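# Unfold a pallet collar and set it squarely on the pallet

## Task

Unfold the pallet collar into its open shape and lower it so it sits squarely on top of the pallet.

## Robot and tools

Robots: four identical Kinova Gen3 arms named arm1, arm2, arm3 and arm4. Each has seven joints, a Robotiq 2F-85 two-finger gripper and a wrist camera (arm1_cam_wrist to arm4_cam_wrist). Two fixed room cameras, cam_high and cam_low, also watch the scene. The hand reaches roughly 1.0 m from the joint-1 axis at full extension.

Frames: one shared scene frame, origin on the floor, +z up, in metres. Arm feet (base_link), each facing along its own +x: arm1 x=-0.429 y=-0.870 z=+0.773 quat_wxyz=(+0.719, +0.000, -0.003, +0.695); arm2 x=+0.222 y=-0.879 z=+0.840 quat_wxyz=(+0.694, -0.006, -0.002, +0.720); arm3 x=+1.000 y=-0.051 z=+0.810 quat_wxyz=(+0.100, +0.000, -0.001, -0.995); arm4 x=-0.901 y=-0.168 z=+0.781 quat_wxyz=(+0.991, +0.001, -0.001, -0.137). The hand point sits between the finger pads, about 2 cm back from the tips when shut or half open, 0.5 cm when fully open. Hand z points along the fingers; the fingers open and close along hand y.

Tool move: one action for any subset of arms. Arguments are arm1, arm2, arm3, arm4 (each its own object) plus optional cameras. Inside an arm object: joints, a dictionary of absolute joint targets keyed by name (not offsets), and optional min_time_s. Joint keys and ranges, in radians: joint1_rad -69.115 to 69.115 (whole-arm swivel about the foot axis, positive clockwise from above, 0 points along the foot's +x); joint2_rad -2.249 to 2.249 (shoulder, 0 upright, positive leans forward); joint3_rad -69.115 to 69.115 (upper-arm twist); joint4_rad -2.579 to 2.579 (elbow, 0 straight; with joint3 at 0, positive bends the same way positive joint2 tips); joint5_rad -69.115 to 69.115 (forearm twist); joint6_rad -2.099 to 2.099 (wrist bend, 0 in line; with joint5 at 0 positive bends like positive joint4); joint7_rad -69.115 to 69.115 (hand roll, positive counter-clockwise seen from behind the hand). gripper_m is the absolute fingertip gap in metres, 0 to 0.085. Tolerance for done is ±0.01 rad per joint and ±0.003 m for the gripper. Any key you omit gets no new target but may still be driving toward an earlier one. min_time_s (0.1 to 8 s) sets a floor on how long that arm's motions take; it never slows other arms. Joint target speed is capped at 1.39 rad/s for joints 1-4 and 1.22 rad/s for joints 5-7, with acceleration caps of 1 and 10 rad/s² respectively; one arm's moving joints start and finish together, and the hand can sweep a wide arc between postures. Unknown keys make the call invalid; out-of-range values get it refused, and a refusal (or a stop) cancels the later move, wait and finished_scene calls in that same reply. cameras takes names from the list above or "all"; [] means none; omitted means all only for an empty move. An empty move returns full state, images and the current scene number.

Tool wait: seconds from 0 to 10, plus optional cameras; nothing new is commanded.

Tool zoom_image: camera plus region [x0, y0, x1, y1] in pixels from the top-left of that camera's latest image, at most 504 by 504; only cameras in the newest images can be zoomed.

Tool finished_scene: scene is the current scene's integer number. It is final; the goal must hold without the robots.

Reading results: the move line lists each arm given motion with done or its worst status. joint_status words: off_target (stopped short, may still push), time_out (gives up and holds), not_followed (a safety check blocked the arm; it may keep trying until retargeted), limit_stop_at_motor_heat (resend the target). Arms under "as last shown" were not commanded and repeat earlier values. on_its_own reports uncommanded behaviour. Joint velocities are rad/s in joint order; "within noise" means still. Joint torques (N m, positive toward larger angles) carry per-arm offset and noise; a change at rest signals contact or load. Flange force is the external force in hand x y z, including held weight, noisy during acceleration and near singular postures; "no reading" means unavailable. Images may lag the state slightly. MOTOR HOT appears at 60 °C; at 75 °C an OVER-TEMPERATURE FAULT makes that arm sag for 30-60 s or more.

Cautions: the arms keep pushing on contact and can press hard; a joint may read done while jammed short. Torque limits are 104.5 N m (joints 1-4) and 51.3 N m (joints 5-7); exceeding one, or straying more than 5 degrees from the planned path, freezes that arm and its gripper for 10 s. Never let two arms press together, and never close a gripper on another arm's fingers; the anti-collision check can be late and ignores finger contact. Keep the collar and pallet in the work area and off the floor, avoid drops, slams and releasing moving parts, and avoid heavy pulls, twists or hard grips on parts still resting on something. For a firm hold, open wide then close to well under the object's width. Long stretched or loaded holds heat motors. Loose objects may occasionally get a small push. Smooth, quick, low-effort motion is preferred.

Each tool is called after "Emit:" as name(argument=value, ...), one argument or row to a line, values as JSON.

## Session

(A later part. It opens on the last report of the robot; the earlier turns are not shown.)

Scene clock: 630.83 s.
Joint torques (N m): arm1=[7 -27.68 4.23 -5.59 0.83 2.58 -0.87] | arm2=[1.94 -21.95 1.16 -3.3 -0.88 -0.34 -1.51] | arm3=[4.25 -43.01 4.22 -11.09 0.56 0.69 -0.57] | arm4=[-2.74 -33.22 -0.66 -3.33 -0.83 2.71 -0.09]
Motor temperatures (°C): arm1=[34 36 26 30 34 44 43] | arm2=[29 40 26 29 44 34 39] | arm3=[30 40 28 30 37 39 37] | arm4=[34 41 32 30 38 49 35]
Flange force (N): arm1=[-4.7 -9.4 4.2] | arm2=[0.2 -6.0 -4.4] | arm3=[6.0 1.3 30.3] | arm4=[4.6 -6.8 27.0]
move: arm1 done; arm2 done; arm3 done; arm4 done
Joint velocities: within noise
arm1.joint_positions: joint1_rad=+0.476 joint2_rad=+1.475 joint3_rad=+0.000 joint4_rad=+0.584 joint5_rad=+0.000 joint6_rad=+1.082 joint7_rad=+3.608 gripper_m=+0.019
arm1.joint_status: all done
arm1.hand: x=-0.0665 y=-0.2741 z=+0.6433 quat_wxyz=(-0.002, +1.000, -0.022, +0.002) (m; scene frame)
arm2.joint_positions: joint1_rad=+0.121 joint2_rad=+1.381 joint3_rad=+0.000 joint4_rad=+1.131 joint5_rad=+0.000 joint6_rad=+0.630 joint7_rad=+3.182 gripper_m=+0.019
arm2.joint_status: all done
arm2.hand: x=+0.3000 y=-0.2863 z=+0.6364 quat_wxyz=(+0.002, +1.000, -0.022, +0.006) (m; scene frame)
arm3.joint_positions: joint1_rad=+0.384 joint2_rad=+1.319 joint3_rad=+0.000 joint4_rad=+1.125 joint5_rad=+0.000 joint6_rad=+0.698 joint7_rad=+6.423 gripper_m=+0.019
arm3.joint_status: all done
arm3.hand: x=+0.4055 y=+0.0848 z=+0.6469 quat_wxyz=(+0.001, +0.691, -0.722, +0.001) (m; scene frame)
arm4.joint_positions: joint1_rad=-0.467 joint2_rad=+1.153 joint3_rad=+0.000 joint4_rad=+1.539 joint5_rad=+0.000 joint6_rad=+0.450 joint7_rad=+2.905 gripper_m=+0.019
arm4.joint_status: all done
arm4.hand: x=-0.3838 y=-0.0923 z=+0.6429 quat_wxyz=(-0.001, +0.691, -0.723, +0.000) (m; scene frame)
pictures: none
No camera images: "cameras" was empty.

Emit:
move(
  arm1={"joints": {"joint2_rad": 1.479372, "joint4_rad": 0.58095, "joint6_rad": 1.081271}, "min_time_s": 0.6},
  arm2={"joints": {"joint2_rad": 1.384937, "joint4_rad": 1.127985, "joint6_rad": 0.628671}, "min_time_s": 0.6},
  arm3={"joints": {"joint2_rad": 1.328938, "joint4_rad": 1.119276, "joint6_rad": 0.693379}, "min_time_s": 0.6},
  arm4={"joints": {"joint2_rad": 1.157177, "joint4_rad": 1.537027, "joint6_rad": 0.447389}, "min_time_s": 0.6},
  cameras=["cam_low"],
)

Emit:
zoom_image(
  camera="cam_low",
  region=[158, 236, 198, 268],
)

Emit:
zoom_image(
  camera="cam_low",
  region=[400, 240, 520, 340],
)

Scene clock: 633.40 s.
Joint torques (N m): arm1=[6.32 -25.32 3.63 -6.59 0.57 0.18 -0.7] | arm2=[1.84 -26.28 1.27 -3.37 -0.68 0.11 -1.35] | arm3=[4.66 -39.55 5.25 -11.32 1.21 -0.37 -0.54] | arm4=[-1.59 -32.85 0.22 -2.96 -0.73 2.55 -0.04]
Motor temperatures (°C): arm1=[34 36 26 30 34 44 43] | arm2=[29 39 26 29 44 34 39] | arm3=[30 40 28 30 37 39 37] | arm4=[34 41 32 30 38 49 35]
Flange force (N): arm1=[-6.4 -4.9 -3.3] | arm2=[0.5 -10.7 5.0] | arm3=[7.4 -2.3 22.0] | arm4=[2.2 -7.6 26.3]
move: arm1 done; arm2 done; arm3 done; arm4 done
Joint velocities: within noise
arm1.joint_positions: joint1_rad=+0.476 joint2_rad=+1.479 joint3_rad=+0.000 joint4_rad=+0.581 joint5_rad=+0.000 joint6_rad=+1.081 joint7_rad=+3.608 gripper_m=+0.019
arm1.joint_status: all done
arm1.hand: x=-0.0664 y=-0.2740 z=+0.6413 quat_wxyz=(-0.002, +1.000, -0.022, +0.002) (m; scene frame)
arm2.joint_positions: joint1_rad=+0.121 joint2_rad=+1.385 joint3_rad=+0.000 joint4_rad=+1.128 joint5_rad=+0.000 joint6_rad=+0.629 joint7_rad=+3.182 gripper_m=+0.019
arm2.joint_status: all done
arm2.hand: x=+0.3000 y=-0.2863 z=+0.6344 quat_wxyz=(+0.003, +1.000, -0.022, +0.006) (m; scene frame)
arm3.joint_positions: joint1_rad=+0.384 joint2_rad=+1.329 joint3_rad=+0.000 joint4_rad=+1.119 joint5_rad=+0.000 joint6_rad=+0.693 joint7_rad=+6.423 gripper_m=+0.019
arm3.joint_status: all done
arm3.hand: x=+0.4055 y=+0.0848 z=+0.6419 quat_wxyz=(+0.001, +0.691, -0.722, +0.001) (m; scene frame)
arm4.joint_positions: joint1_rad=-0.467 joint2_rad=+1.157 joint3_rad=+0.000 joint4_rad=+1.537 joint5_rad=+0.000 joint6_rad=+0.447 joint7_rad=+2.905 gripper_m=+0.019
arm4.joint_status: all done
arm4.hand: x=-0.3838 y=-0.0924 z=+0.6409 quat_wxyz=(-0.001, +0.691, -0.723, +0.000) (m; scene frame)
pictures: cam_low
Images, in order (width x height): cam_low 896x504.

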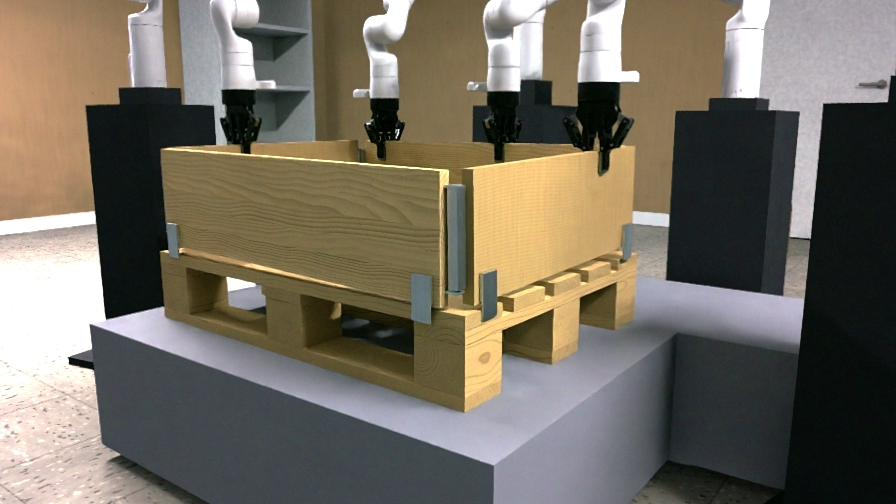

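Scaled by 12.600 from the camera's 896x504 image, which has a finer 1280x720 frame.

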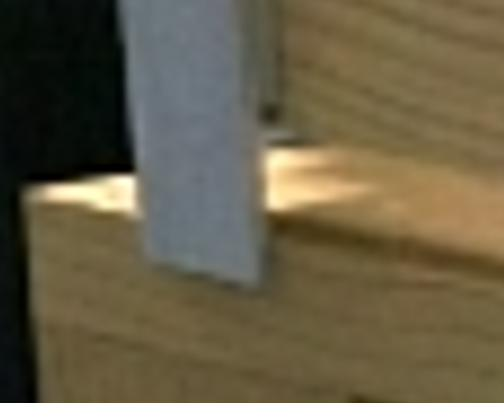

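Scaled by 4.200 from the camera's 896x504 image, which has a finer 1280x720 frame.

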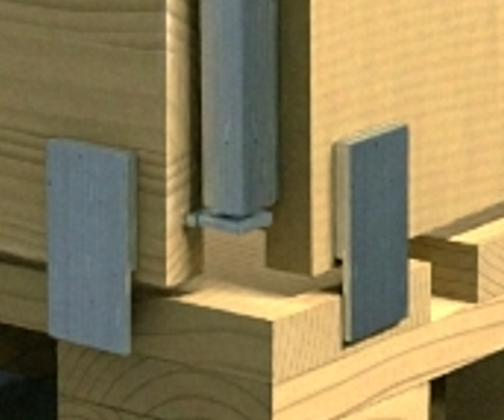

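Emit:
move(
  arm1={"joints": {"joint2_rad": 1.487554, "joint4_rad": 0.574831, "joint6_rad": 1.079208}, "min_time_s": 0.6},
  arm2={"joints": {"joint2_rad": 1.39347, "joint4_rad": 1.12206, "joint6_rad": 0.626063}, "min_time_s": 0.6},
  arm3={"joints": {"joint2_rad": 1.337081, "joint4_rad": 1.114463, "joint6_rad": 0.690049}, "min_time_s": 0.6},
  arm4={"joints": {"joint2_rad": 1.165777, "joint4_rad": 1.533508, "joint6_rad": 0.442308}, "min_time_s": 0.6},
  cameras=["cam_low"],
)

Emit:
zoom_image(
  camera="cam_low",
  region=[580, 210, 660, 280],
)

Scene clock: 636.07 s.
Joint torques (N m): arm1=[4.05 -6.4 1.82 -1.13 -0.12 -3.03 -0.53] | arm2=[-0.6 -22.36 -0.61 -0.16 -1.18 0.83 -1.32] | arm3=[1.21 -44.26 2.36 -12.87 0.26 -0.35 -0.45] | arm4=[2 -10.28 3.56 -2.2 -0.23 -1.21 -0.41]
Motor temperatures (°C): arm1=[34 36 26 30 34 44 43] | arm2=[29 39 26 29 44 34 39] | arm3=[30 40 28 30 37 39 37] | arm4=[34 41 32 30 38 49 35]
Flange force (N): arm1=[-4.4 -2.3 -35.3] | arm2=[5.2 -18.0 1.9] | arm3=[2.0 -3.4 29.6] | arm4=[-2.1 2.9 -26.3]
move: arm1 done; arm2 done; arm3 done; arm4 done
Joint velocities: within noise
arm1.joint_positions: joint1_rad=+0.476 joint2_rad=+1.488 joint3_rad=+0.000 joint4_rad=+0.575 joint5_rad=+0.000 joint6_rad=+1.079 joint7_rad=+3.608 gripper_m=+0.019
arm1.joint_status: all done
arm1.hand: x=-0.0664 y=-0.2740 z=+0.6373 quat_wxyz=(-0.002, +1.000, -0.022, +0.002) (m; scene frame)
arm2.joint_positions: joint1_rad=+0.121 joint2_rad=+1.393 joint3_rad=+0.000 joint4_rad=+1.122 joint5_rad=+0.000 joint6_rad=+0.626 joint7_rad=+3.182 gripper_m=+0.019
arm2.joint_status: all done
arm2.hand: x=+0.3001 y=-0.2863 z=+0.6304 quat_wxyz=(+0.003, +1.000, -0.022, +0.006) (m; scene frame)
arm3.joint_positions: joint1_rad=+0.384 joint2_rad=+1.337 joint3_rad=+0.000 joint4_rad=+1.114 joint5_rad=+0.000 joint6_rad=+0.690 joint7_rad=+6.423 gripper_m=+0.019
arm3.joint_status: all done
arm3.hand: x=+0.4055 y=+0.0848 z=+0.6379 quat_wxyz=(+0.001, +0.691, -0.722, +0.001) (m; scene frame)
arm4.joint_positions: joint1_rad=-0.467 joint2_rad=+1.166 joint3_rad=+0.000 joint4_rad=+1.534 joint5_rad=+0.000 joint6_rad=+0.442 joint7_rad=+2.905 gripper_m=+0.019
arm4.joint_status: all done
arm4.hand: x=-0.3838 y=-0.0923 z=+0.6369 quat_wxyz=(-0.001, +0.691, -0.723, +0.000) (m; scene frame)
pictures: cam_low
Images, in order (width x height): cam_low 896x504.

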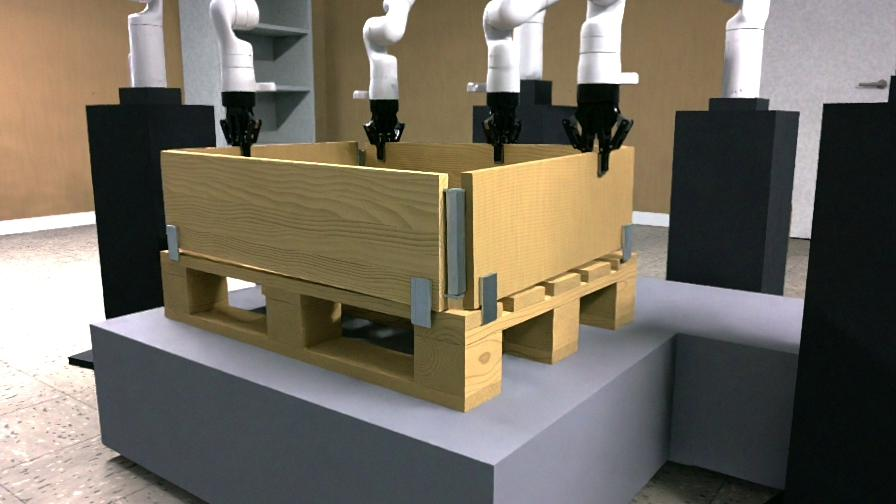

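Scaled by 6.300 from the camera's 896x504 image, which has a finer 1280x720 frame.

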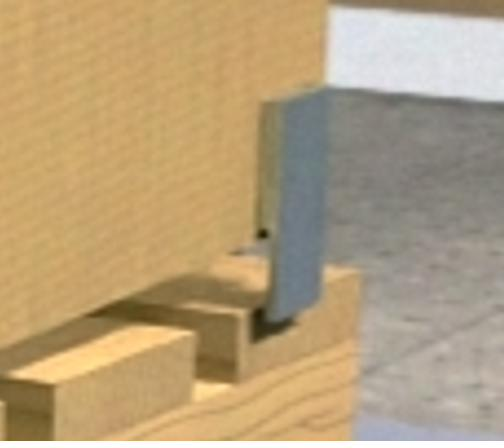

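Emit:
move(
  arm1={"joints": {"joint1_rad": 0.481033, "joint2_rad": 1.477075, "joint4_rad": 0.586721, "joint6_rad": 1.077797, "joint7_rad": 3.612853}, "min_time_s": 0.7},
  arm2={"joints": {"joint1_rad": 0.12547, "joint2_rad": 1.388836, "joint4_rad": 1.126247, "joint6_rad": 0.62651, "joint7_rad": 3.18661}, "min_time_s": 0.7},
  arm3={"joints": {"joint1_rad": 0.383779, "joint2_rad": 1.333345, "joint4_rad": 1.120785, "joint6_rad": 0.687463, "joint7_rad": 6.422969}, "min_time_s": 0.7},
  arm4={"joints": {"joint1_rad": -0.459111, "joint2_rad": 1.158545, "joint4_rad": 1.531814, "joint6_rad": 0.451234, "joint7_rad": 2.913559}, "min_time_s": 0.7},
  cameras=[],
)

Scene clock: 643.63 s.
Joint torques (N m): arm1=[8.66 -30.16 5.02 -7.36 1.18 1.53 -1.25] | arm2=[4.23 -26.1 3.48 -2.94 -0.45 0.27 -2.03] | arm3=[2.55 -36.32 3.05 -11.29 0.21 -1.04 -0.99] | arm4=[-1.9 -34.68 0.14 -4.44 -1.28 2.01 -0.85]
Motor temperatures (°C): arm1=[34 36 26 30 34 44 43] | arm2=[29 39 26 29 44 34 39] | arm3=[30 41 28 30 37 39 37] | arm4=[34 41 32 30 38 49 35]
Flange force (N): arm1=[-7.1 -8.9 6.1] | arm2=[-2.2 -12.1 5.3] | arm3=[3.8 -6.1 14.8] | arm4=[4.6 -6.0 28.1]
move: arm1 done; arm2 done; arm3 done; arm4 done
Joint velocities: within noise
arm1.joint_positions: joint1_rad=+0.481 joint2_rad=+1.477 joint3_rad=+0.000 joint4_rad=+0.587 joint5_rad=+0.000 joint6_rad=+1.078 joint7_rad=+3.613 gripper_m=+0.019
arm1.joint_status: all done
arm1.hand: x=-0.0637 y=-0.2765 z=+0.6412 quat_wxyz=(-0.002, +1.000, -0.022, +0.002) (m; scene frame)
arm2.joint_positions: joint1_rad=+0.125 joint2_rad=+1.389 joint3_rad=+0.000 joint4_rad=+1.126 joint5_rad=+0.000 joint6_rad=+0.627 joint7_rad=+3.187 gripper_m=+0.019
arm2.joint_status: all done
arm2.hand: x=+0.3028 y=-0.2869 z=+0.6324 quat_wxyz=(+0.003, +1.000, -0.022, +0.006) (m; scene frame)
arm3.joint_positions: joint1_rad=+0.384 joint2_rad=+1.333 joint3_rad=+0.000 joint4_rad=+1.121 joint5_rad=+0.000 joint6_rad=+0.687 joint7_rad=+6.423 gripper_m=+0.019
arm3.joint_status: all done
arm3.hand: x=+0.4065 y=+0.0847 z=+0.6389 quat_wxyz=(+0.001, +0.691, -0.722, +0.000) (m; scene frame)
arm4.joint_positions: joint1_rad=-0.459 joint2_rad=+1.159 joint3_rad=+0.000 joint4_rad=+1.532 joint5_rad=+0.000 joint6_rad=+0.451 joint7_rad=+2.914 gripper_m=+0.019
arm4.joint_status: all done
arm4.hand: x=-0.3819 y=-0.0964 z=+0.6409 quat_wxyz=(-0.001, +0.691, -0.723, +0.000) (m; scene frame)
pictures: none
No camera images: "cameras" was empty.

Emit:
move(
  arm1={"joints": {"joint2_rad": 1.487319, "joint4_rad": 0.57903, "joint6_rad": 1.075244}, "min_time_s": 0.6},
  arm2={"joints": {"joint2_rad": 1.395248, "joint4_rad": 1.121761, "joint6_rad": 0.624584}, "min_time_s": 0.6},
  arm3={"joints": {"joint2_rad": 1.337428, "joint4_rad": 1.118342, "joint6_rad": 0.685823}, "min_time_s": 0.6},
  arm4={"joints": {"joint2_rad": 1.169299, "joint4_rad": 1.527397, "joint6_rad": 0.444897}, "min_time_s": 0.6},
  cameras=[],
)

Scene clock: 646.30 s.
Joint torques (N m): arm1=[7.89 -24.59 4.33 -6.71 0.72 -0.21 -1.21] | arm2=[3.44 -26.89 2.35 -2.78 -0.91 0.87 -2.01] | arm3=[4.75 -39.32 4.9 -11.34 0.67 -0.52 -0.98] | arm4=[-0.82 -34.64 1.32 -2.34 -1.11 3.49 -0.92]
Motor temperatures (°C): arm1=[34 36 26 30 34 44 43] | arm2=[29 39 26 29 44 34 39] | arm3=[30 41 28 30 37 39 37] | arm4=[34 41 32 30 38 49 35]
Flange force (N): arm1=[-8.6 -4.0 -5.2] | arm2=[-0.9 -11.9 7.7] | arm3=[6.9 -2.7 21.3] | arm4=[2.2 -9.0 31.7]
move: arm1 done; arm2 done; arm3 done; arm4 done
Joint velocities: within noise
arm1.joint_positions: joint1_rad=+0.481 joint2_rad=+1.487 joint3_rad=+0.000 joint4_rad=+0.579 joint5_rad=+0.000 joint6_rad=+1.075 joint7_rad=+3.613 gripper_m=+0.019
arm1.joint_status: all done
arm1.hand: x=-0.0636 y=-0.2765 z=+0.6363 quat_wxyz=(-0.002, +1.000, -0.022, +0.002) (m; scene frame)
arm2.joint_positions: joint1_rad=+0.125 joint2_rad=+1.395 joint3_rad=+0.000 joint4_rad=+1.122 joint5_rad=+0.000 joint6_rad=+0.625 joint7_rad=+3.187 gripper_m=+0.019
arm2.joint_status: all done
arm2.hand: x=+0.3029 y=-0.2869 z=+0.6294 quat_wxyz=(+0.002, +1.000, -0.022, +0.006) (m; scene frame)
arm3.joint_positions: joint1_rad=+0.384 joint2_rad=+1.337 joint3_rad=+0.000 joint4_rad=+1.118 joint5_rad=+0.000 joint6_rad=+0.686 joint7_rad=+6.423 gripper_m=+0.019
arm3.joint_status: all done
arm3.hand: x=+0.4065 y=+0.0847 z=+0.6369 quat_wxyz=(+0.001, +0.691, -0.722, +0.001) (m; scene frame)
arm4.joint_positions: joint1_rad=-0.459 joint2_rad=+1.169 joint3_rad=+0.000 joint4_rad=+1.527 joint5_rad=+0.000 joint6_rad=+0.445 joint7_rad=+2.914 gripper_m=+0.019
arm4.joint_status: all done
arm4.hand: x=-0.3819 y=-0.0963 z=+0.6359 quat_wxyz=(-0.001, +0.691, -0.723, +0.000) (m; scene frame)
pictures: none
No camera images: "cameras" was empty.

Emit:
move(
  arm1={"joints": {"joint2_rad": 1.497725, "joint4_rad": 0.57092, "joint6_rad": 1.072948}, "min_time_s": 0.6},
  arm2={"joints": {"joint2_rad": 1.405988, "joint4_rad": 1.1141, "joint6_rad": 0.621505}, "min_time_s": 0.6},
  arm3={"joints": {"joint2_rad": 1.347687, "joint4_rad": 1.112075, "joint6_rad": 0.681831}, "min_time_s": 0.6},
  arm4={"joints": {"joint2_rad": 1.180094, "joint4_rad": 1.522792, "joint6_rad": 0.438707}, "min_time_s": 0.6},
  cameras=["cam_low"],
)

Emit:
zoom_image(
  camera="cam_low",
  region=[400, 240, 520, 340],
)

Emit:
zoom_image(
  camera="cam_low",
  region=[580, 210, 660, 280],
)

Scene clock: 649.13 s.
Joint torques (N m): arm1=[7.33 -27.29 4.03 -7.73 0.51 0.07 -1.34] | arm2=[3.67 -27.38 2.64 -2.98 -0.81 0.84 -1.99] | arm3=[4.29 -39.34 4.5 -13.68 0.59 -2.13 -1.01] | arm4=[-3.91 -29.97 -1.67 -3.51 -1.54 1.75 -0.9]
Motor temperatures (°C): arm1=[34 36 26 30 34 44 43] | arm2=[29 39 26 29 44 34 39] | arm3=[30 41 28 30 37 39 37] | arm4=[34 41 32 30 38 49 35]
Flange force (N): arm1=[-8.4 -2.4 -1.2] | arm2=[-1.4 -11.7 8.4] | arm3=[7.3 -9.4 17.0] | arm4=[8.7 -5.7 18.3]
move: arm1 done; arm2 done; arm3 done; arm4 done
Joint velocities: within noise
arm1.joint_positions: joint1_rad=+0.481 joint2_rad=+1.498 joint3_rad=+0.000 joint4_rad=+0.571 joint5_rad=+0.000 joint6_rad=+1.073 joint7_rad=+3.613 gripper_m=+0.019
arm1.joint_status: all done
arm1.hand: x=-0.0636 y=-0.2764 z=+0.6313 quat_wxyz=(-0.002, +1.000, -0.022, +0.002) (m; scene frame)
arm2.joint_positions: joint1_rad=+0.125 joint2_rad=+1.406 joint3_rad=+0.000 joint4_rad=+1.114 joint5_rad=+0.000 joint6_rad=+0.621 joint7_rad=+3.187 gripper_m=+0.019
arm2.joint_status: all done
arm2.hand: x=+0.3029 y=-0.2870 z=+0.6244 quat_wxyz=(+0.002, +1.000, -0.022, +0.006) (m; scene frame)
arm3.joint_positions: joint1_rad=+0.384 joint2_rad=+1.348 joint3_rad=+0.000 joint4_rad=+1.112 joint5_rad=+0.000 joint6_rad=+0.682 joint7_rad=+6.423 gripper_m=+0.019
arm3.joint_status: all done
arm3.hand: x=+0.4065 y=+0.0847 z=+0.6319 quat_wxyz=(+0.001, +0.691, -0.722, +0.001) (m; scene frame)
arm4.joint_positions: joint1_rad=-0.459 joint2_rad=+1.180 joint3_rad=+0.000 joint4_rad=+1.523 joint5_rad=+0.000 joint6_rad=+0.439 joint7_rad=+2.914 gripper_m=+0.019
arm4.joint_status: all done
arm4.hand: x=-0.3819 y=-0.0964 z=+0.6309 quat_wxyz=(-0.001, +0.691, -0.723, +0.000) (m; scene frame)
pictures: cam_low
Images, in order (width x height): cam_low 896x504.

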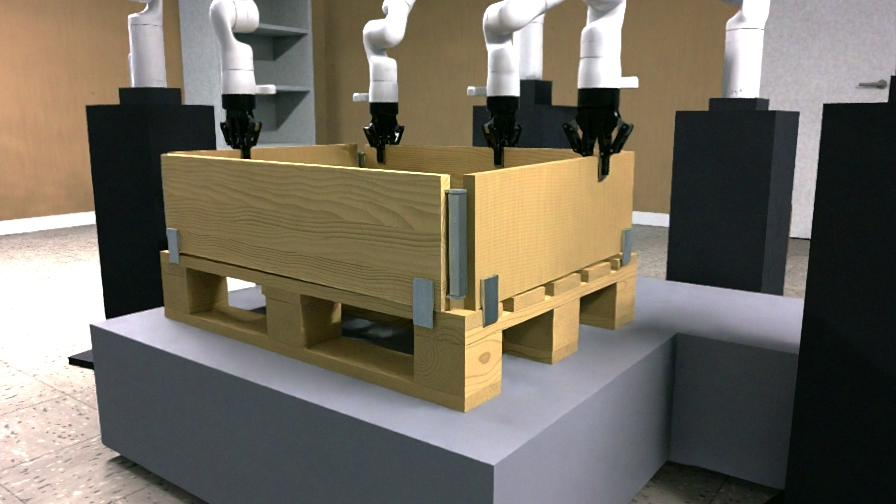

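Scaled by 4.200 from the camera's 896x504 image, which has a finer 1280x720 frame.

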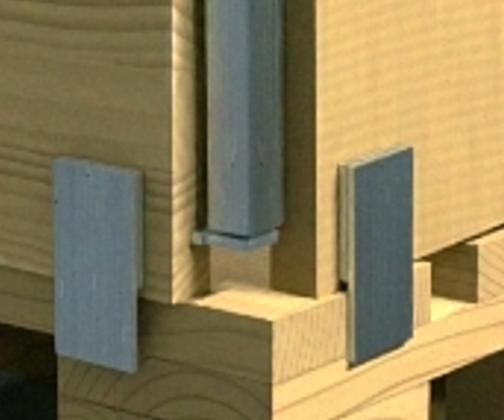

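Scaled by 6.300 from the camera's 896x504 image, which has a finer 1280x720 frame.

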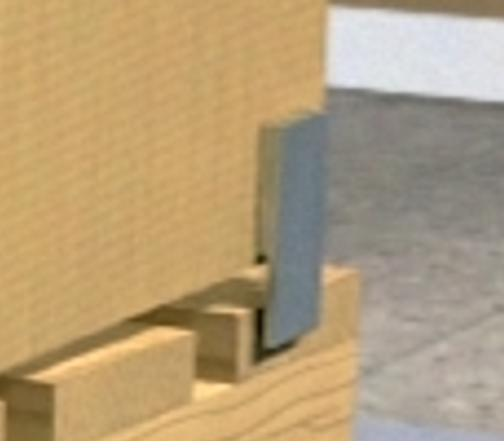

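Emit:
move(
  arm1={"joints": {"joint2_rad": 1.508292, "joint4_rad": 0.562391, "joint6_rad": 1.07091}, "min_time_s": 0.6},
  arm2={"joints": {"joint2_rad": 1.416794, "joint4_rad": 1.106209, "joint6_rad": 0.61859}, "min_time_s": 0.6},
  arm3={"joints": {"joint2_rad": 1.358018, "joint4_rad": 1.105581, "joint6_rad": 0.677994}, "min_time_s": 0.6},
  arm4={"joints": {"joint2_rad": 1.187674, "joint4_rad": 1.519457, "joint6_rad": 0.434462}, "min_time_s": 0.6},
  cameras=["cam_low"],
)

Emit:
zoom_image(
  camera="cam_low",
  region=[150, 200, 230, 270],
)

Scene clock: 653.10 s.
Joint torques (N m): arm1=[6.82 -26.79 3.77 -8.01 0.46 -0.44 -1.3] | arm2=[3.87 -27.44 2.75 -2.74 -0.76 0.97 -1.92] | arm3=[4.83 -39.75 5.03 -14 0.73 -2.28 -1] | arm4=[-6.02 -28.48 -3.82 -3.45 -1.88 1.35 -0.89]
Motor temperatures (°C): arm1=[34 36 26 30 34 44 43] | arm2=[29 39 26 29 44 34 39] | arm3=[30 42 28 30 37 39 37] | arm4=[34 41 32 30 38 49 35]
Flange force (N): arm1=[-8.6 -0.6 -3.0] | arm2=[-1.7 -12.4 9.1] | arm3=[8.3 -10.0 17.1] | arm4=[12.7 -6.3 14.6]
move: arm1 done; arm2 done; arm3 done; arm4 done
Joint velocities: within noise
arm1.joint_positions: joint1_rad=+0.481 joint2_rad=+1.508 joint3_rad=+0.000 joint4_rad=+0.562 joint5_rad=+0.000 joint6_rad=+1.071 joint7_rad=+3.613 gripper_m=+0.019
arm1.joint_status: all done
arm1.hand: x=-0.0636 y=-0.2764 z=+0.6263 quat_wxyz=(-0.002, +1.000, -0.022, +0.002) (m; scene frame)
arm2.joint_positions: joint1_rad=+0.125 joint2_rad=+1.417 joint3_rad=+0.000 joint4_rad=+1.106 joint5_rad=+0.000 joint6_rad=+0.619 joint7_rad=+3.187 gripper_m=+0.019
arm2.joint_status: all done
arm2.hand: x=+0.3029 y=-0.2870 z=+0.6194 quat_wxyz=(+0.003, +1.000, -0.022, +0.006) (m; scene frame)
arm3.joint_positions: joint1_rad=+0.384 joint2_rad=+1.358 joint3_rad=+0.000 joint4_rad=+1.106 joint5_rad=+0.000 joint6_rad=+0.678 joint7_rad=+6.423 gripper_m=+0.019
arm3.joint_status: all done
arm3.hand: x=+0.4065 y=+0.0847 z=+0.6269 quat_wxyz=(+0.001, +0.691, -0.722, +0.001) (m; scene frame)
arm4.joint_positions: joint1_rad=-0.459 joint2_rad=+1.188 joint3_rad=+0.000 joint4_rad=+1.519 joint5_rad=+0.000 joint6_rad=+0.434 joint7_rad=+2.914 gripper_m=+0.019
arm4.joint_status: all done
arm4.hand: x=-0.3819 y=-0.0964 z=+0.6273 quat_wxyz=(-0.001, +0.691, -0.723, +0.000) (m; scene frame)
pictures: cam_low
Images, in order (width x height): cam_low 896x504.

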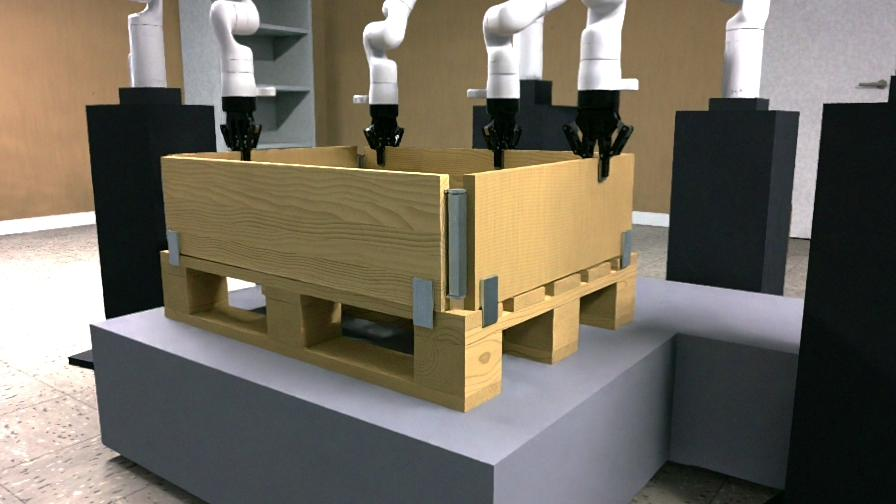

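Scaled by 6.300 from the camera's 896x504 image, which has a finer 1280x720 frame.

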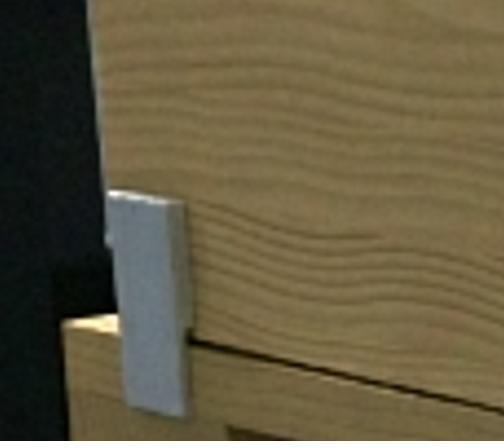

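Emit:
move(
  arm1={"joints": {"joint2_rad": 1.519021, "joint4_rad": 0.553443, "joint6_rad": 1.069129}, "min_time_s": 0.6},
  arm2={"joints": {"joint2_rad": 1.425487, "joint4_rad": 1.09973, "joint6_rad": 0.616376}, "min_time_s": 0.6},
  arm3={"joints": {"joint1_rad": 0.382179, "joint2_rad": 1.365965, "joint4_rad": 1.101353, "joint6_rad": 0.674275, "joint7_rad": 6.421369}, "min_time_s": 0.6},
  arm4={"joints": {"joint1_rad": -0.457231, "joint2_rad": 1.194047, "joint4_rad": 1.517065, "joint6_rad": 0.430481, "joint7_rad": 2.915439}, "min_time_s": 0.6},
  cameras=["cam_low"],
)

Emit:
zoom_image(
  camera="cam_low",
  region=[480, 220, 660, 330],
)

Scene clock: 657.33 s.
Joint torques (N m): arm1=[5.66 -22 2.92 -9.24 0.12 -3.83 -1.26] | arm2=[3.07 -31.76 2.21 -3.15 -0.91 1.76 -1.89] | arm3=[3.21 -36.21 3.3 -12.77 0.21 -2.19 -0.9] | arm4=[-3.61 -30.4 -1.17 -1.63 -1.4 2.8 -0.95]
Motor temperatures (°C): arm1=[34 36 26 30 34 44 43] | arm2=[29 39 26 29 43 34 39] | arm3=[30 42 28 30 37 39 37] | arm4=[34 41 32 30 38 49 35]
Flange force (N): arm1=[-12.6 9.8 -16.8] | arm2=[-0.3 -14.1 18.2] | arm3=[5.9 -10.5 11.3] | arm4=[7.5 -9.8 22.2]
move: arm1 done; arm2 done; arm3 done; arm4 done
Joint velocities: within noise
arm1.joint_positions: joint1_rad=+0.481 joint2_rad=+1.519 joint3_rad=+0.000 joint4_rad=+0.553 joint5_rad=+0.000 joint6_rad=+1.069 joint7_rad=+3.613 gripper_m=+0.019
arm1.joint_status: all done
arm1.hand: x=-0.0636 y=-0.2764 z=+0.6213 quat_wxyz=(-0.002, +1.000, -0.022, +0.002) (m; scene frame)
arm2.joint_positions: joint1_rad=+0.125 joint2_rad=+1.426 joint3_rad=+0.000 joint4_rad=+1.100 joint5_rad=+0.000 joint6_rad=+0.616 joint7_rad=+3.187 gripper_m=+0.019
arm2.joint_status: all done
arm2.hand: x=+0.3030 y=-0.2871 z=+0.6154 quat_wxyz=(+0.002, +1.000, -0.022, +0.006) (m; scene frame)
arm3.joint_positions: joint1_rad=+0.382 joint2_rad=+1.366 joint3_rad=+0.000 joint4_rad=+1.101 joint5_rad=+0.000 joint6_rad=+0.674 joint7_rad=+6.421 gripper_m=+0.019
arm3.joint_status: all done
arm3.hand: x=+0.4065 y=+0.0837 z=+0.6229 quat_wxyz=(+0.001, +0.691, -0.722, +0.001) (m; scene frame)
arm4.joint_positions: joint1_rad=-0.457 joint2_rad=+1.194 joint3_rad=+0.000 joint4_rad=+1.517 joint5_rad=+0.000 joint6_rad=+0.430 joint7_rad=+2.915 gripper_m=+0.019
arm4.joint_status: all done
arm4.hand: x=-0.3819 y=-0.0973 z=+0.6243 quat_wxyz=(-0.001, +0.691, -0.723, +0.000) (m; scene frame)
pictures: cam_low
Images, in order (width x height): cam_low 896x504.

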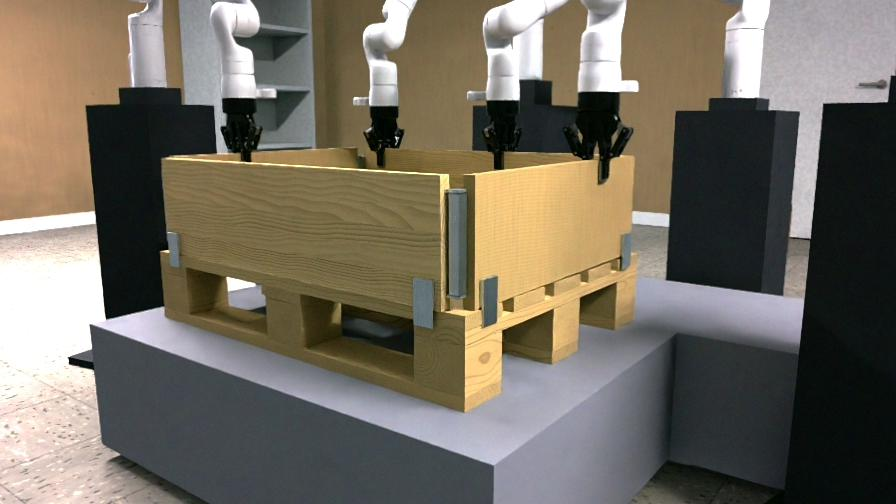

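Scaled by 2.800 from the camera's 896x504 image, which has a finer 1280x720 frame.

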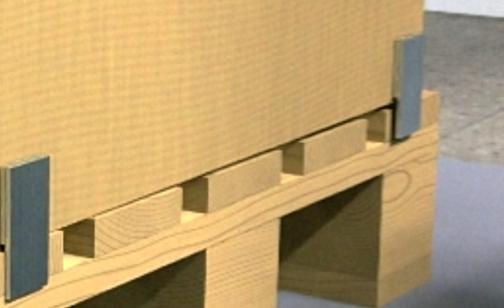

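Emit:
move(
  arm1={"joints": {"joint2_rad": 1.525536, "joint4_rad": 0.547873, "joint6_rad": 1.068184}, "min_time_s": 0.6},
  arm2={"joints": {"joint2_rad": 1.436413, "joint4_rad": 1.091423, "joint6_rad": 0.613757}, "min_time_s": 0.6},
  arm3={"joints": {"joint2_rad": 1.374329, "joint4_rad": 1.095849, "joint6_rad": 0.671415}, "min_time_s": 0.6},
  arm4={"joints": {"joint2_rad": 1.199486, "joint4_rad": 1.51457, "joint6_rad": 0.427537}, "min_time_s": 0.6},
  cameras=[],
)

Scene clock: 659.67 s.
Joint torques (N m): arm1=[10.53 -23.3 5.51 -8.26 1.43 -2.4 -1.29] | arm2=[5.37 -8.13 3.56 -7.34 -0.28 -6.94 -1.95] | arm3=[3.29 -12.07 2.82 -13.46 0.12 -9.4 -0.95] | arm4=[-7.04 -29.52 -5.05 -5.15 -2.17 0.52 -0.95]
Motor temperatures (°C): arm1=[34 36 26 30 34 44 43] | arm2=[29 39 26 29 43 34 39] | arm3=[30 42 28 30 37 39 37] | arm4=[34 41 32 30 38 49 35]
Flange force (N): arm1=[-15.7 1.2 -11.8] | arm2=[-6.4 12.6 -44.8] | arm3=[9.2 -28.9 -45.4] | arm4=[15.3 -3.2 14.1]
move: arm1 done; arm2 done; arm3 done; arm4 done
Joint velocities: within noise
arm1.joint_positions: joint1_rad=+0.481 joint2_rad=+1.526 joint3_rad=+0.000 joint4_rad=+0.548 joint5_rad=+0.000 joint6_rad=+1.068 joint7_rad=+3.613 gripper_m=+0.019
arm1.joint_status: all done
arm1.hand: x=-0.0636 y=-0.2764 z=+0.6183 quat_wxyz=(-0.002, +1.000, -0.022, +0.002) (m; scene frame)
arm2.joint_positions: joint1_rad=+0.125 joint2_rad=+1.436 joint3_rad=+0.000 joint4_rad=+1.091 joint5_rad=+0.000 joint6_rad=+0.614 joint7_rad=+3.187 gripper_m=+0.019
arm2.joint_status: all done
arm2.hand: x=+0.3030 y=-0.2871 z=+0.6104 quat_wxyz=(+0.003, +1.000, -0.022, +0.006) (m; scene frame)
arm3.joint_positions: joint1_rad=+0.382 joint2_rad=+1.374 joint3_rad=+0.000 joint4_rad=+1.096 joint5_rad=+0.000 joint6_rad=+0.671 joint7_rad=+6.421 gripper_m=+0.019
arm3.joint_status: all done
arm3.hand: x=+0.4064 y=+0.0837 z=+0.6190 quat_wxyz=(+0.001, +0.691, -0.722, +0.000) (m; scene frame)
arm4.joint_positions: joint1_rad=-0.457 joint2_rad=+1.199 joint3_rad=+0.000 joint4_rad=+1.515 joint5_rad=+0.000 joint6_rad=+0.427 joint7_rad=+2.915 gripper_m=+0.019
arm4.joint_status: all done
arm4.hand: x=-0.3819 y=-0.0974 z=+0.6218 quat_wxyz=(-0.001, +0.691, -0.723, +0.000) (m; scene frame)
pictures: none
No camera images: "cameras" was empty.

Emit:
move(
  arm2={"joints": {"joint2_rad": 1.432042, "joint4_rad": 1.094746, "joint6_rad": 0.614805}, "min_time_s": 0.4},
  arm3={"joints": {"joint2_rad": 1.370147, "joint4_rad": 1.098601, "joint6_rad": 0.672845}, "min_time_s": 0.4},
  cameras=["cam_low", "cam_high"],
)

Emit:
zoom_image(
  camera="cam_low",
  region=[150, 200, 290, 300],
)

Emit:
zoom_image(
  camera="cam_low",
  region=[400, 220, 660, 340],
)

Scene clock: 662.23 s.
Joint torques (N m): arm1=[8.14 -22.6 4.19 -9.04 0.76 -3.32 -1.31] | arm2=[4.87 -25.56 3.36 -3.21 -0.63 0.25 -1.9] | arm3=[3.87 -33.64 3.56 -10.81 0.14 -1.62 -1] | arm4=[-8.19 -30.1 -6.44 -4.78 -2.54 0.91 -1.05]
Motor temperatures (°C): arm1=[34 36 26 30 34 44 43] | arm2=[29 39 26 29 43 34 39] | arm3=[30 42 28 30 37 39 37] | arm4=[34 41 32 30 38 49 35]
Flange force (N): arm1=[-15.1 7.2 -15.0] | arm2=[-3.7 -9.7 3.9] | arm3=[6.1 -6.7 8.9] | arm4=[17.5 -4.6 16.1]
move: arm2 done; arm3 done
Joint velocities: within noise
arm1, arm4: as last shown
arm2.joint_positions: joint1_rad=+0.125 joint2_rad=+1.432 joint3_rad=+0.000 joint4_rad=+1.095 joint5_rad=+0.000 joint6_rad=+0.615 joint7_rad=+3.187 gripper_m=+0.019
arm2.joint_status: all done
arm2.hand: x=+0.3031 y=-0.2871 z=+0.6123 quat_wxyz=(+0.003, +1.000, -0.022, +0.006) (m; scene frame)
arm3.joint_positions: joint1_rad=+0.382 joint2_rad=+1.370 joint3_rad=+0.000 joint4_rad=+1.099 joint5_rad=+0.000 joint6_rad=+0.673 joint7_rad=+6.421 gripper_m=+0.019
arm3.joint_status: all done
arm3.hand: x=+0.4066 y=+0.0837 z=+0.6208 quat_wxyz=(+0.000, +0.691, -0.722, +0.001) (m; scene frame)
arm4.hand: x=-0.3819 y=-0.0973 z=+0.6218 quat_wxyz=(-0.001, +0.691, -0.723, +0.000) (m; scene frame)
pictures: cam_high, cam_low
Images, in order (width x height): cam_high 896x504, cam_low 896x504.

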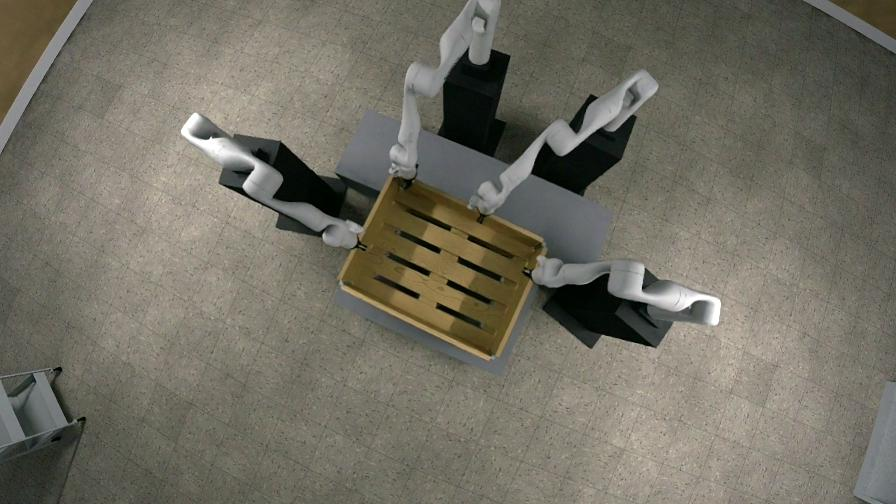

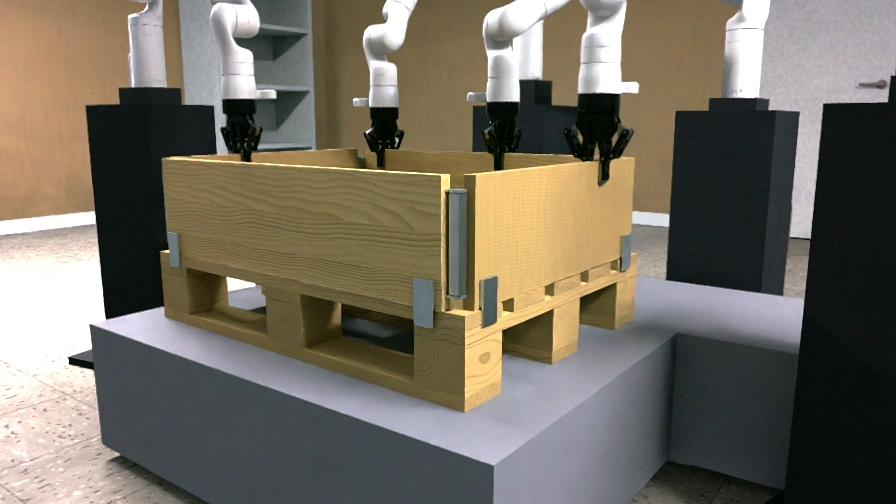

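Scaled by 3.600 from the camera's 896x504 image, which has a finer 1280x720 frame.

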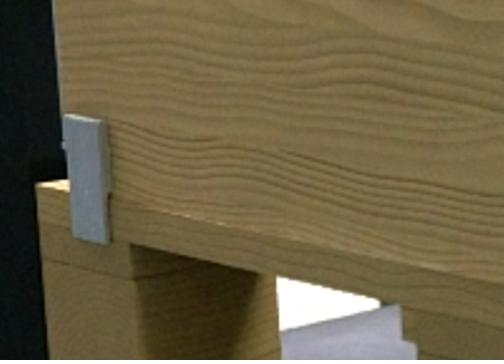

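Scaled by 1.938 from the camera's 896x504 image, which has a finer 1280x720 frame.

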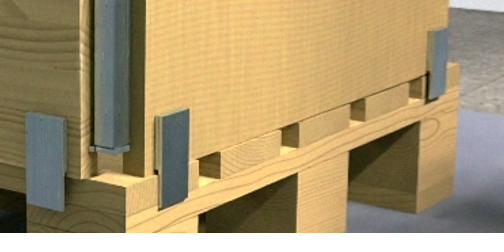

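Emit:
move(
  arm4={"joints": {"joint1_rad": -0.453467, "joint2_rad": 1.204655, "joint4_rad": 1.513094, "joint6_rad": 0.423844, "joint7_rad": 2.919203}, "min_time_s": 0.5},
  cameras=["cam_low"],
)

Emit:
zoom_image(
  camera="cam_low",
  region=[560, 220, 660, 300],
)

Scene clock: 667.47 s.
Joint torques (N m): arm1=[6.54 -28.75 3.2 -9.07 0.01 -0.52 -1.43] | arm2=[3.85 -26.02 2.3 -4.25 -1.05 -0.27 -1.91] | arm3=[4.28 -33.43 3.86 -11.11 0.18 -1.74 -1.08] | arm4=[-2.18 -19.96 0.59 -4.22 -0.93 -0.78 -0.93]
Motor temperatures (°C): arm1=[34 36 26 30 34 44 43] | arm2=[29 39 26 29 43 34 39] | arm3=[30 42 28 30 37 39 37] | arm4=[34 41 32 30 38 49 35]
Flange force (N): arm1=[-9.4 2.0 -0.8] | arm2=[-2.2 -6.9 2.9] | arm3=[6.9 -8.1 8.0] | arm4=[6.6 0.9 -7.3]
move: arm4 done
Joint velocities: within noise
arm1, arm2, arm3: as last shown
arm1.hand: x=-0.0636 y=-0.2765 z=+0.6182 quat_wxyz=(-0.002, +1.000, -0.022, +0.002) (m; scene frame)
arm2.hand: x=+0.3030 y=-0.2871 z=+0.6124 quat_wxyz=(+0.002, +1.000, -0.022, +0.006) (m; scene frame)
arm3.hand: x=+0.4065 y=+0.0837 z=+0.6209 quat_wxyz=(+0.001, +0.691, -0.722, +0.001) (m; scene frame)
arm4.joint_positions: joint1_rad=-0.453 joint2_rad=+1.205 joint3_rad=+0.000 joint4_rad=+1.513 joint5_rad=+0.000 joint6_rad=+0.424 joint7_rad=+2.919 gripper_m=+0.019
arm4.joint_status: all done
arm4.hand: x=-0.3819 y=-0.0993 z=+0.6193 quat_wxyz=(-0.001, +0.691, -0.723, +0.000) (m; scene frame)
pictures: cam_low
Images, in order (width x height): cam_low 896x504.

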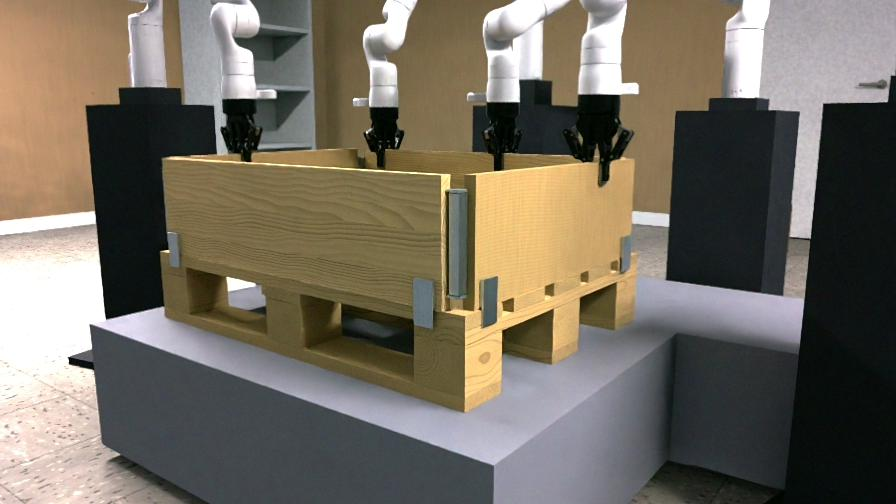

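Scaled by 5.040 from the camera's 896x504 image, which has a finer 1280x720 frame.

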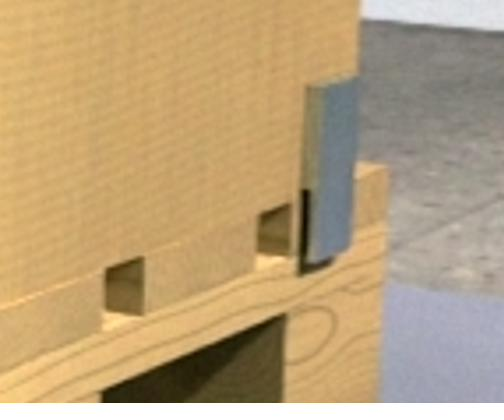

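Emit:
move(
  arm3={"joints": {"joint2_rad": 1.37161, "joint4_rad": 1.097638, "joint6_rad": 0.672345}, "min_time_s": 0.6},
  arm4={"joints": {"joint2_rad": 1.203565, "joint4_rad": 1.513604, "joint6_rad": 0.424424}, "min_time_s": 0.6},
  cameras=["cam_low", "cam_high"],
)

Scene clock: 672.47 s.
Joint torques (N m): arm1=[6.36 -28.56 3.18 -9.06 0.02 -0.59 -1.31] | arm2=[3.66 -26.94 2.18 -4.25 -1.09 -0.03 -1.92] | arm3=[4.23 -28.62 3.83 -11.28 0.22 -3.11 -1.08] | arm4=[-0.57 -25.34 2.43 -3.46 -0.61 0.72 -0.94]
Motor temperatures (°C): arm1=[34 36 26 30 34 44 43] | arm2=[29 39 26 29 43 34 39] | arm3=[30 42 28 30 37 39 37] | arm4=[34 41 32 30 38 49 35]
Flange force (N): arm1=[-9.4 2.3 -1.2] | arm2=[-1.8 -7.4 5.0] | arm3=[7.6 -12.1 -3.3] | arm4=[3.0 -2.2 6.9]
move: arm3 done; arm4 done
Joint velocities: within noise
arm1, arm2: as last shown
arm1.hand: x=-0.0636 y=-0.2764 z=+0.6183 quat_wxyz=(-0.002, +1.000, -0.022, +0.002) (m; scene frame)
arm3.joint_positions: joint1_rad=+0.382 joint2_rad=+1.372 joint3_rad=+0.000 joint4_rad=+1.098 joint5_rad=+0.000 joint6_rad=+0.672 joint7_rad=+6.421 gripper_m=+0.019
arm3.joint_status: all done
arm3.hand: x=+0.4065 y=+0.0837 z=+0.6202 quat_wxyz=(+0.001, +0.691, -0.722, +0.001) (m; scene frame)
arm4.joint_positions: joint1_rad=-0.453 joint2_rad=+1.204 joint3_rad=+0.000 joint4_rad=+1.514 joint5_rad=+0.000 joint6_rad=+0.424 joint7_rad=+2.919 gripper_m=+0.019
arm4.joint_status: all done
arm4.hand: x=-0.3819 y=-0.0993 z=+0.6198 quat_wxyz=(-0.001, +0.691, -0.723, +0.000) (m; scene frame)
pictures: cam_high, cam_low
Images, in order (width x height): cam_high 896x504, cam_low 896x504.

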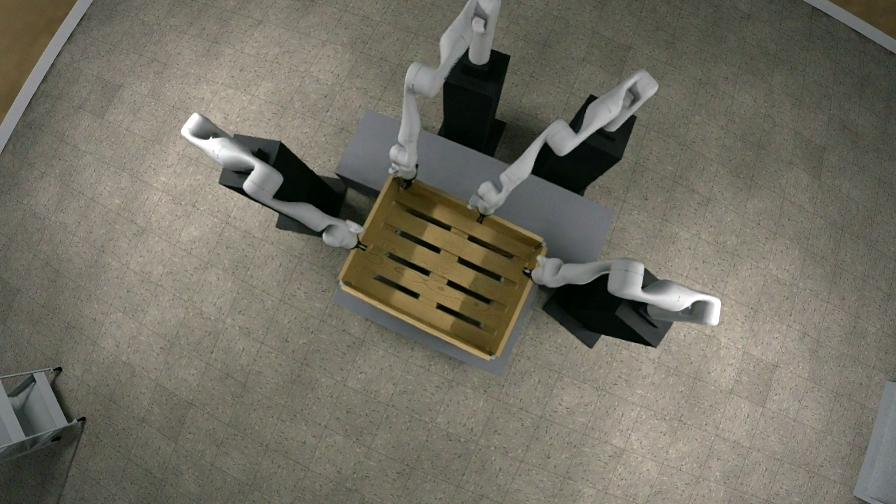

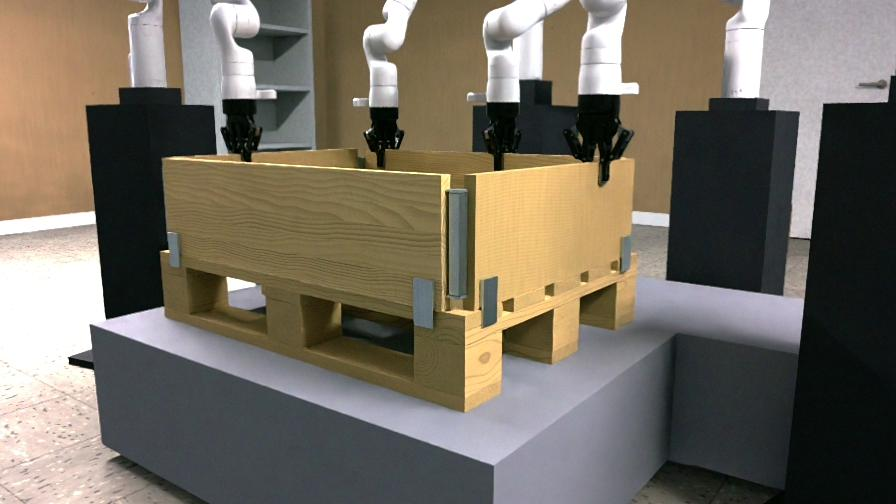

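Emit:
zoom_image(
  camera="cam_low",
  region=[400, 160, 660, 350],
)

Emit:
zoom_image(
  camera="cam_high",
  region=[320, 160, 570, 370],
)

Scaled by 1.938 from the camera's 896x504 image, which has a finer 1280x720 frame.

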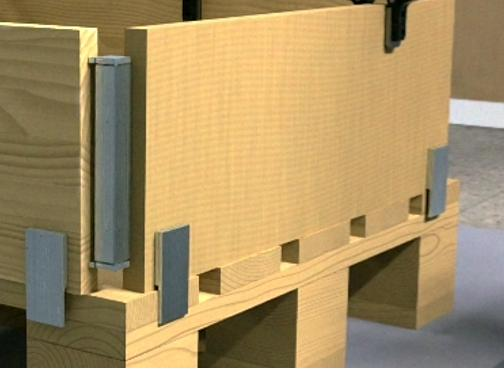

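Scaled by 2.016 from the camera's 896x504 image, which has a finer 1280x720 frame.

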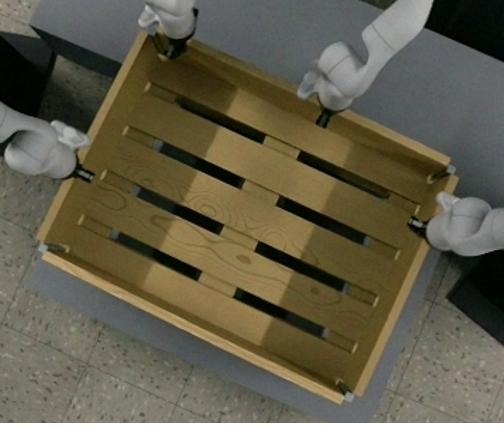

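Emit:
move(
  arm1={"joints": {"gripper_m": 0.045}, "min_time_s": 1.0},
  arm2={"joints": {"gripper_m": 0.045}, "min_time_s": 1.0},
  arm3={"joints": {"gripper_m": 0.045}, "min_time_s": 1.0},
  arm4={"joints": {"gripper_m": 0.045}, "min_time_s": 1.0},
  cameras=["cam_low", "arm2_cam_wrist"],
)

Scene clock: 675.57 s.
Joint torques (N m): arm1=[0.19 -29.34 1.07 -9.2 -0.08 -0.24 0.25] | arm2=[-0.05 -24.12 0.29 -2.96 -0.16 -0.33 -0.47] | arm3=[0.37 -23.55 0.96 -5.92 0.11 -0.2 -0.15] | arm4=[-0.03 -23.14 2.54 -3.89 -0.05 0.03 -0.14]
Motor temperatures (°C): arm1=[34 36 26 30 34 44 43] | arm2=[29 39 26 29 43 34 39] | arm3=[30 42 28 30 37 39 37] | arm4=[34 41 32 30 38 49 35]
Flange force (N): arm1=[-3.7 5.6 0.3] | arm2=[2.2 -10.5 0.9] | arm3=[1.2 -3.9 -4.4] | arm4=[0.8 0.2 0.9]
move: arm1 done; arm2 done; arm3 done; arm4 done
Joint velocities: within noise
arm1.joint_positions: joint1_rad=+0.481 joint2_rad=+1.526 joint3_rad=+0.000 joint4_rad=+0.548 joint5_rad=+0.000 joint6_rad=+1.068 joint7_rad=+3.613 gripper_m=+0.045
arm1.joint_status: all done
arm1.hand: x=-0.0636 y=-0.2764 z=+0.6183 quat_wxyz=(-0.002, +1.000, -0.022, +0.002) (m; scene frame)
arm2.joint_positions: joint1_rad=+0.125 joint2_rad=+1.432 joint3_rad=+0.000 joint4_rad=+1.095 joint5_rad=+0.000 joint6_rad=+0.615 joint7_rad=+3.187 gripper_m=+0.045
arm2.joint_status: all done
arm2.hand: x=+0.3030 y=-0.2871 z=+0.6124 quat_wxyz=(+0.002, +1.000, -0.022, +0.006) (m; scene frame)
arm3.joint_positions: joint1_rad=+0.382 joint2_rad=+1.372 joint3_rad=+0.000 joint4_rad=+1.098 joint5_rad=+0.000 joint6_rad=+0.672 joint7_rad=+6.421 gripper_m=+0.045
arm3.joint_status: all done
arm3.hand: x=+0.4065 y=+0.0837 z=+0.6202 quat_wxyz=(+0.001, +0.691, -0.722, +0.001) (m; scene frame)
arm4.joint_positions: joint1_rad=-0.453 joint2_rad=+1.204 joint3_rad=+0.000 joint4_rad=+1.514 joint5_rad=+0.000 joint6_rad=+0.424 joint7_rad=+2.919 gripper_m=+0.045
arm4.joint_status: all done
arm4.hand: x=-0.3819 y=-0.0993 z=+0.6198 quat_wxyz=(-0.001, +0.691, -0.723, +0.000) (m; scene frame)
pictures: arm2_cam_wrist, cam_low
Images, in order (width x height): arm2_cam_wrist 896x504, cam_low 896x504.

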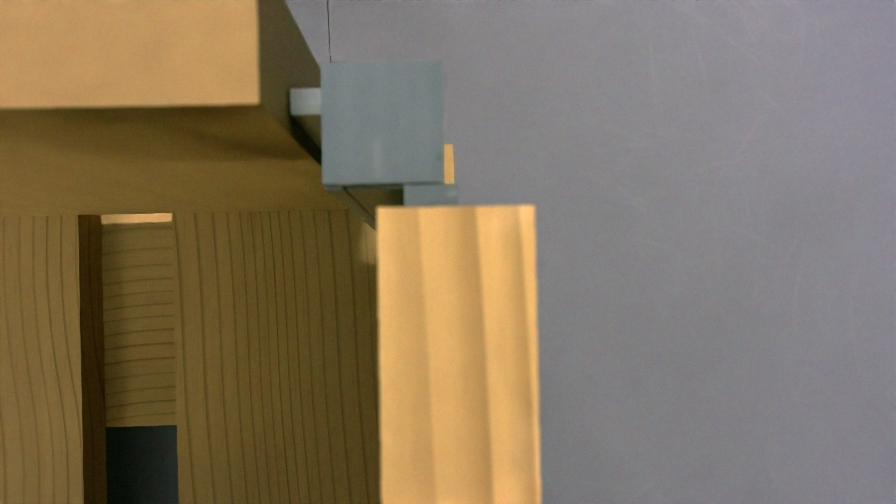

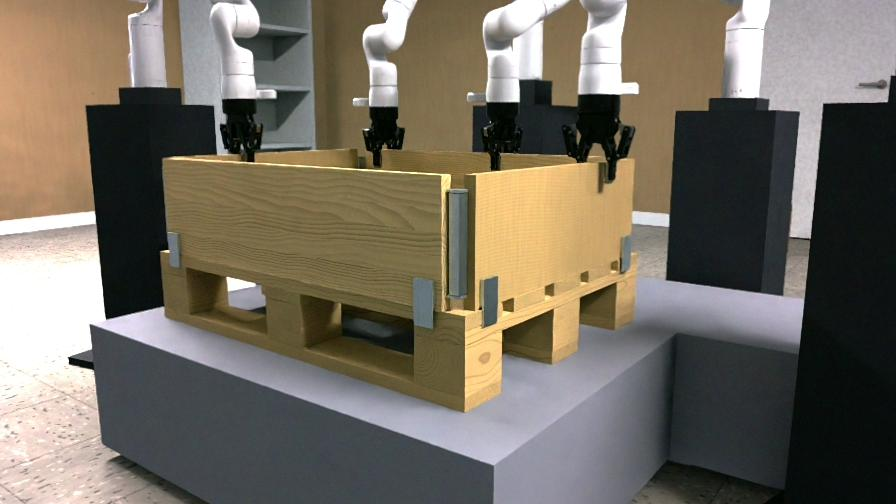

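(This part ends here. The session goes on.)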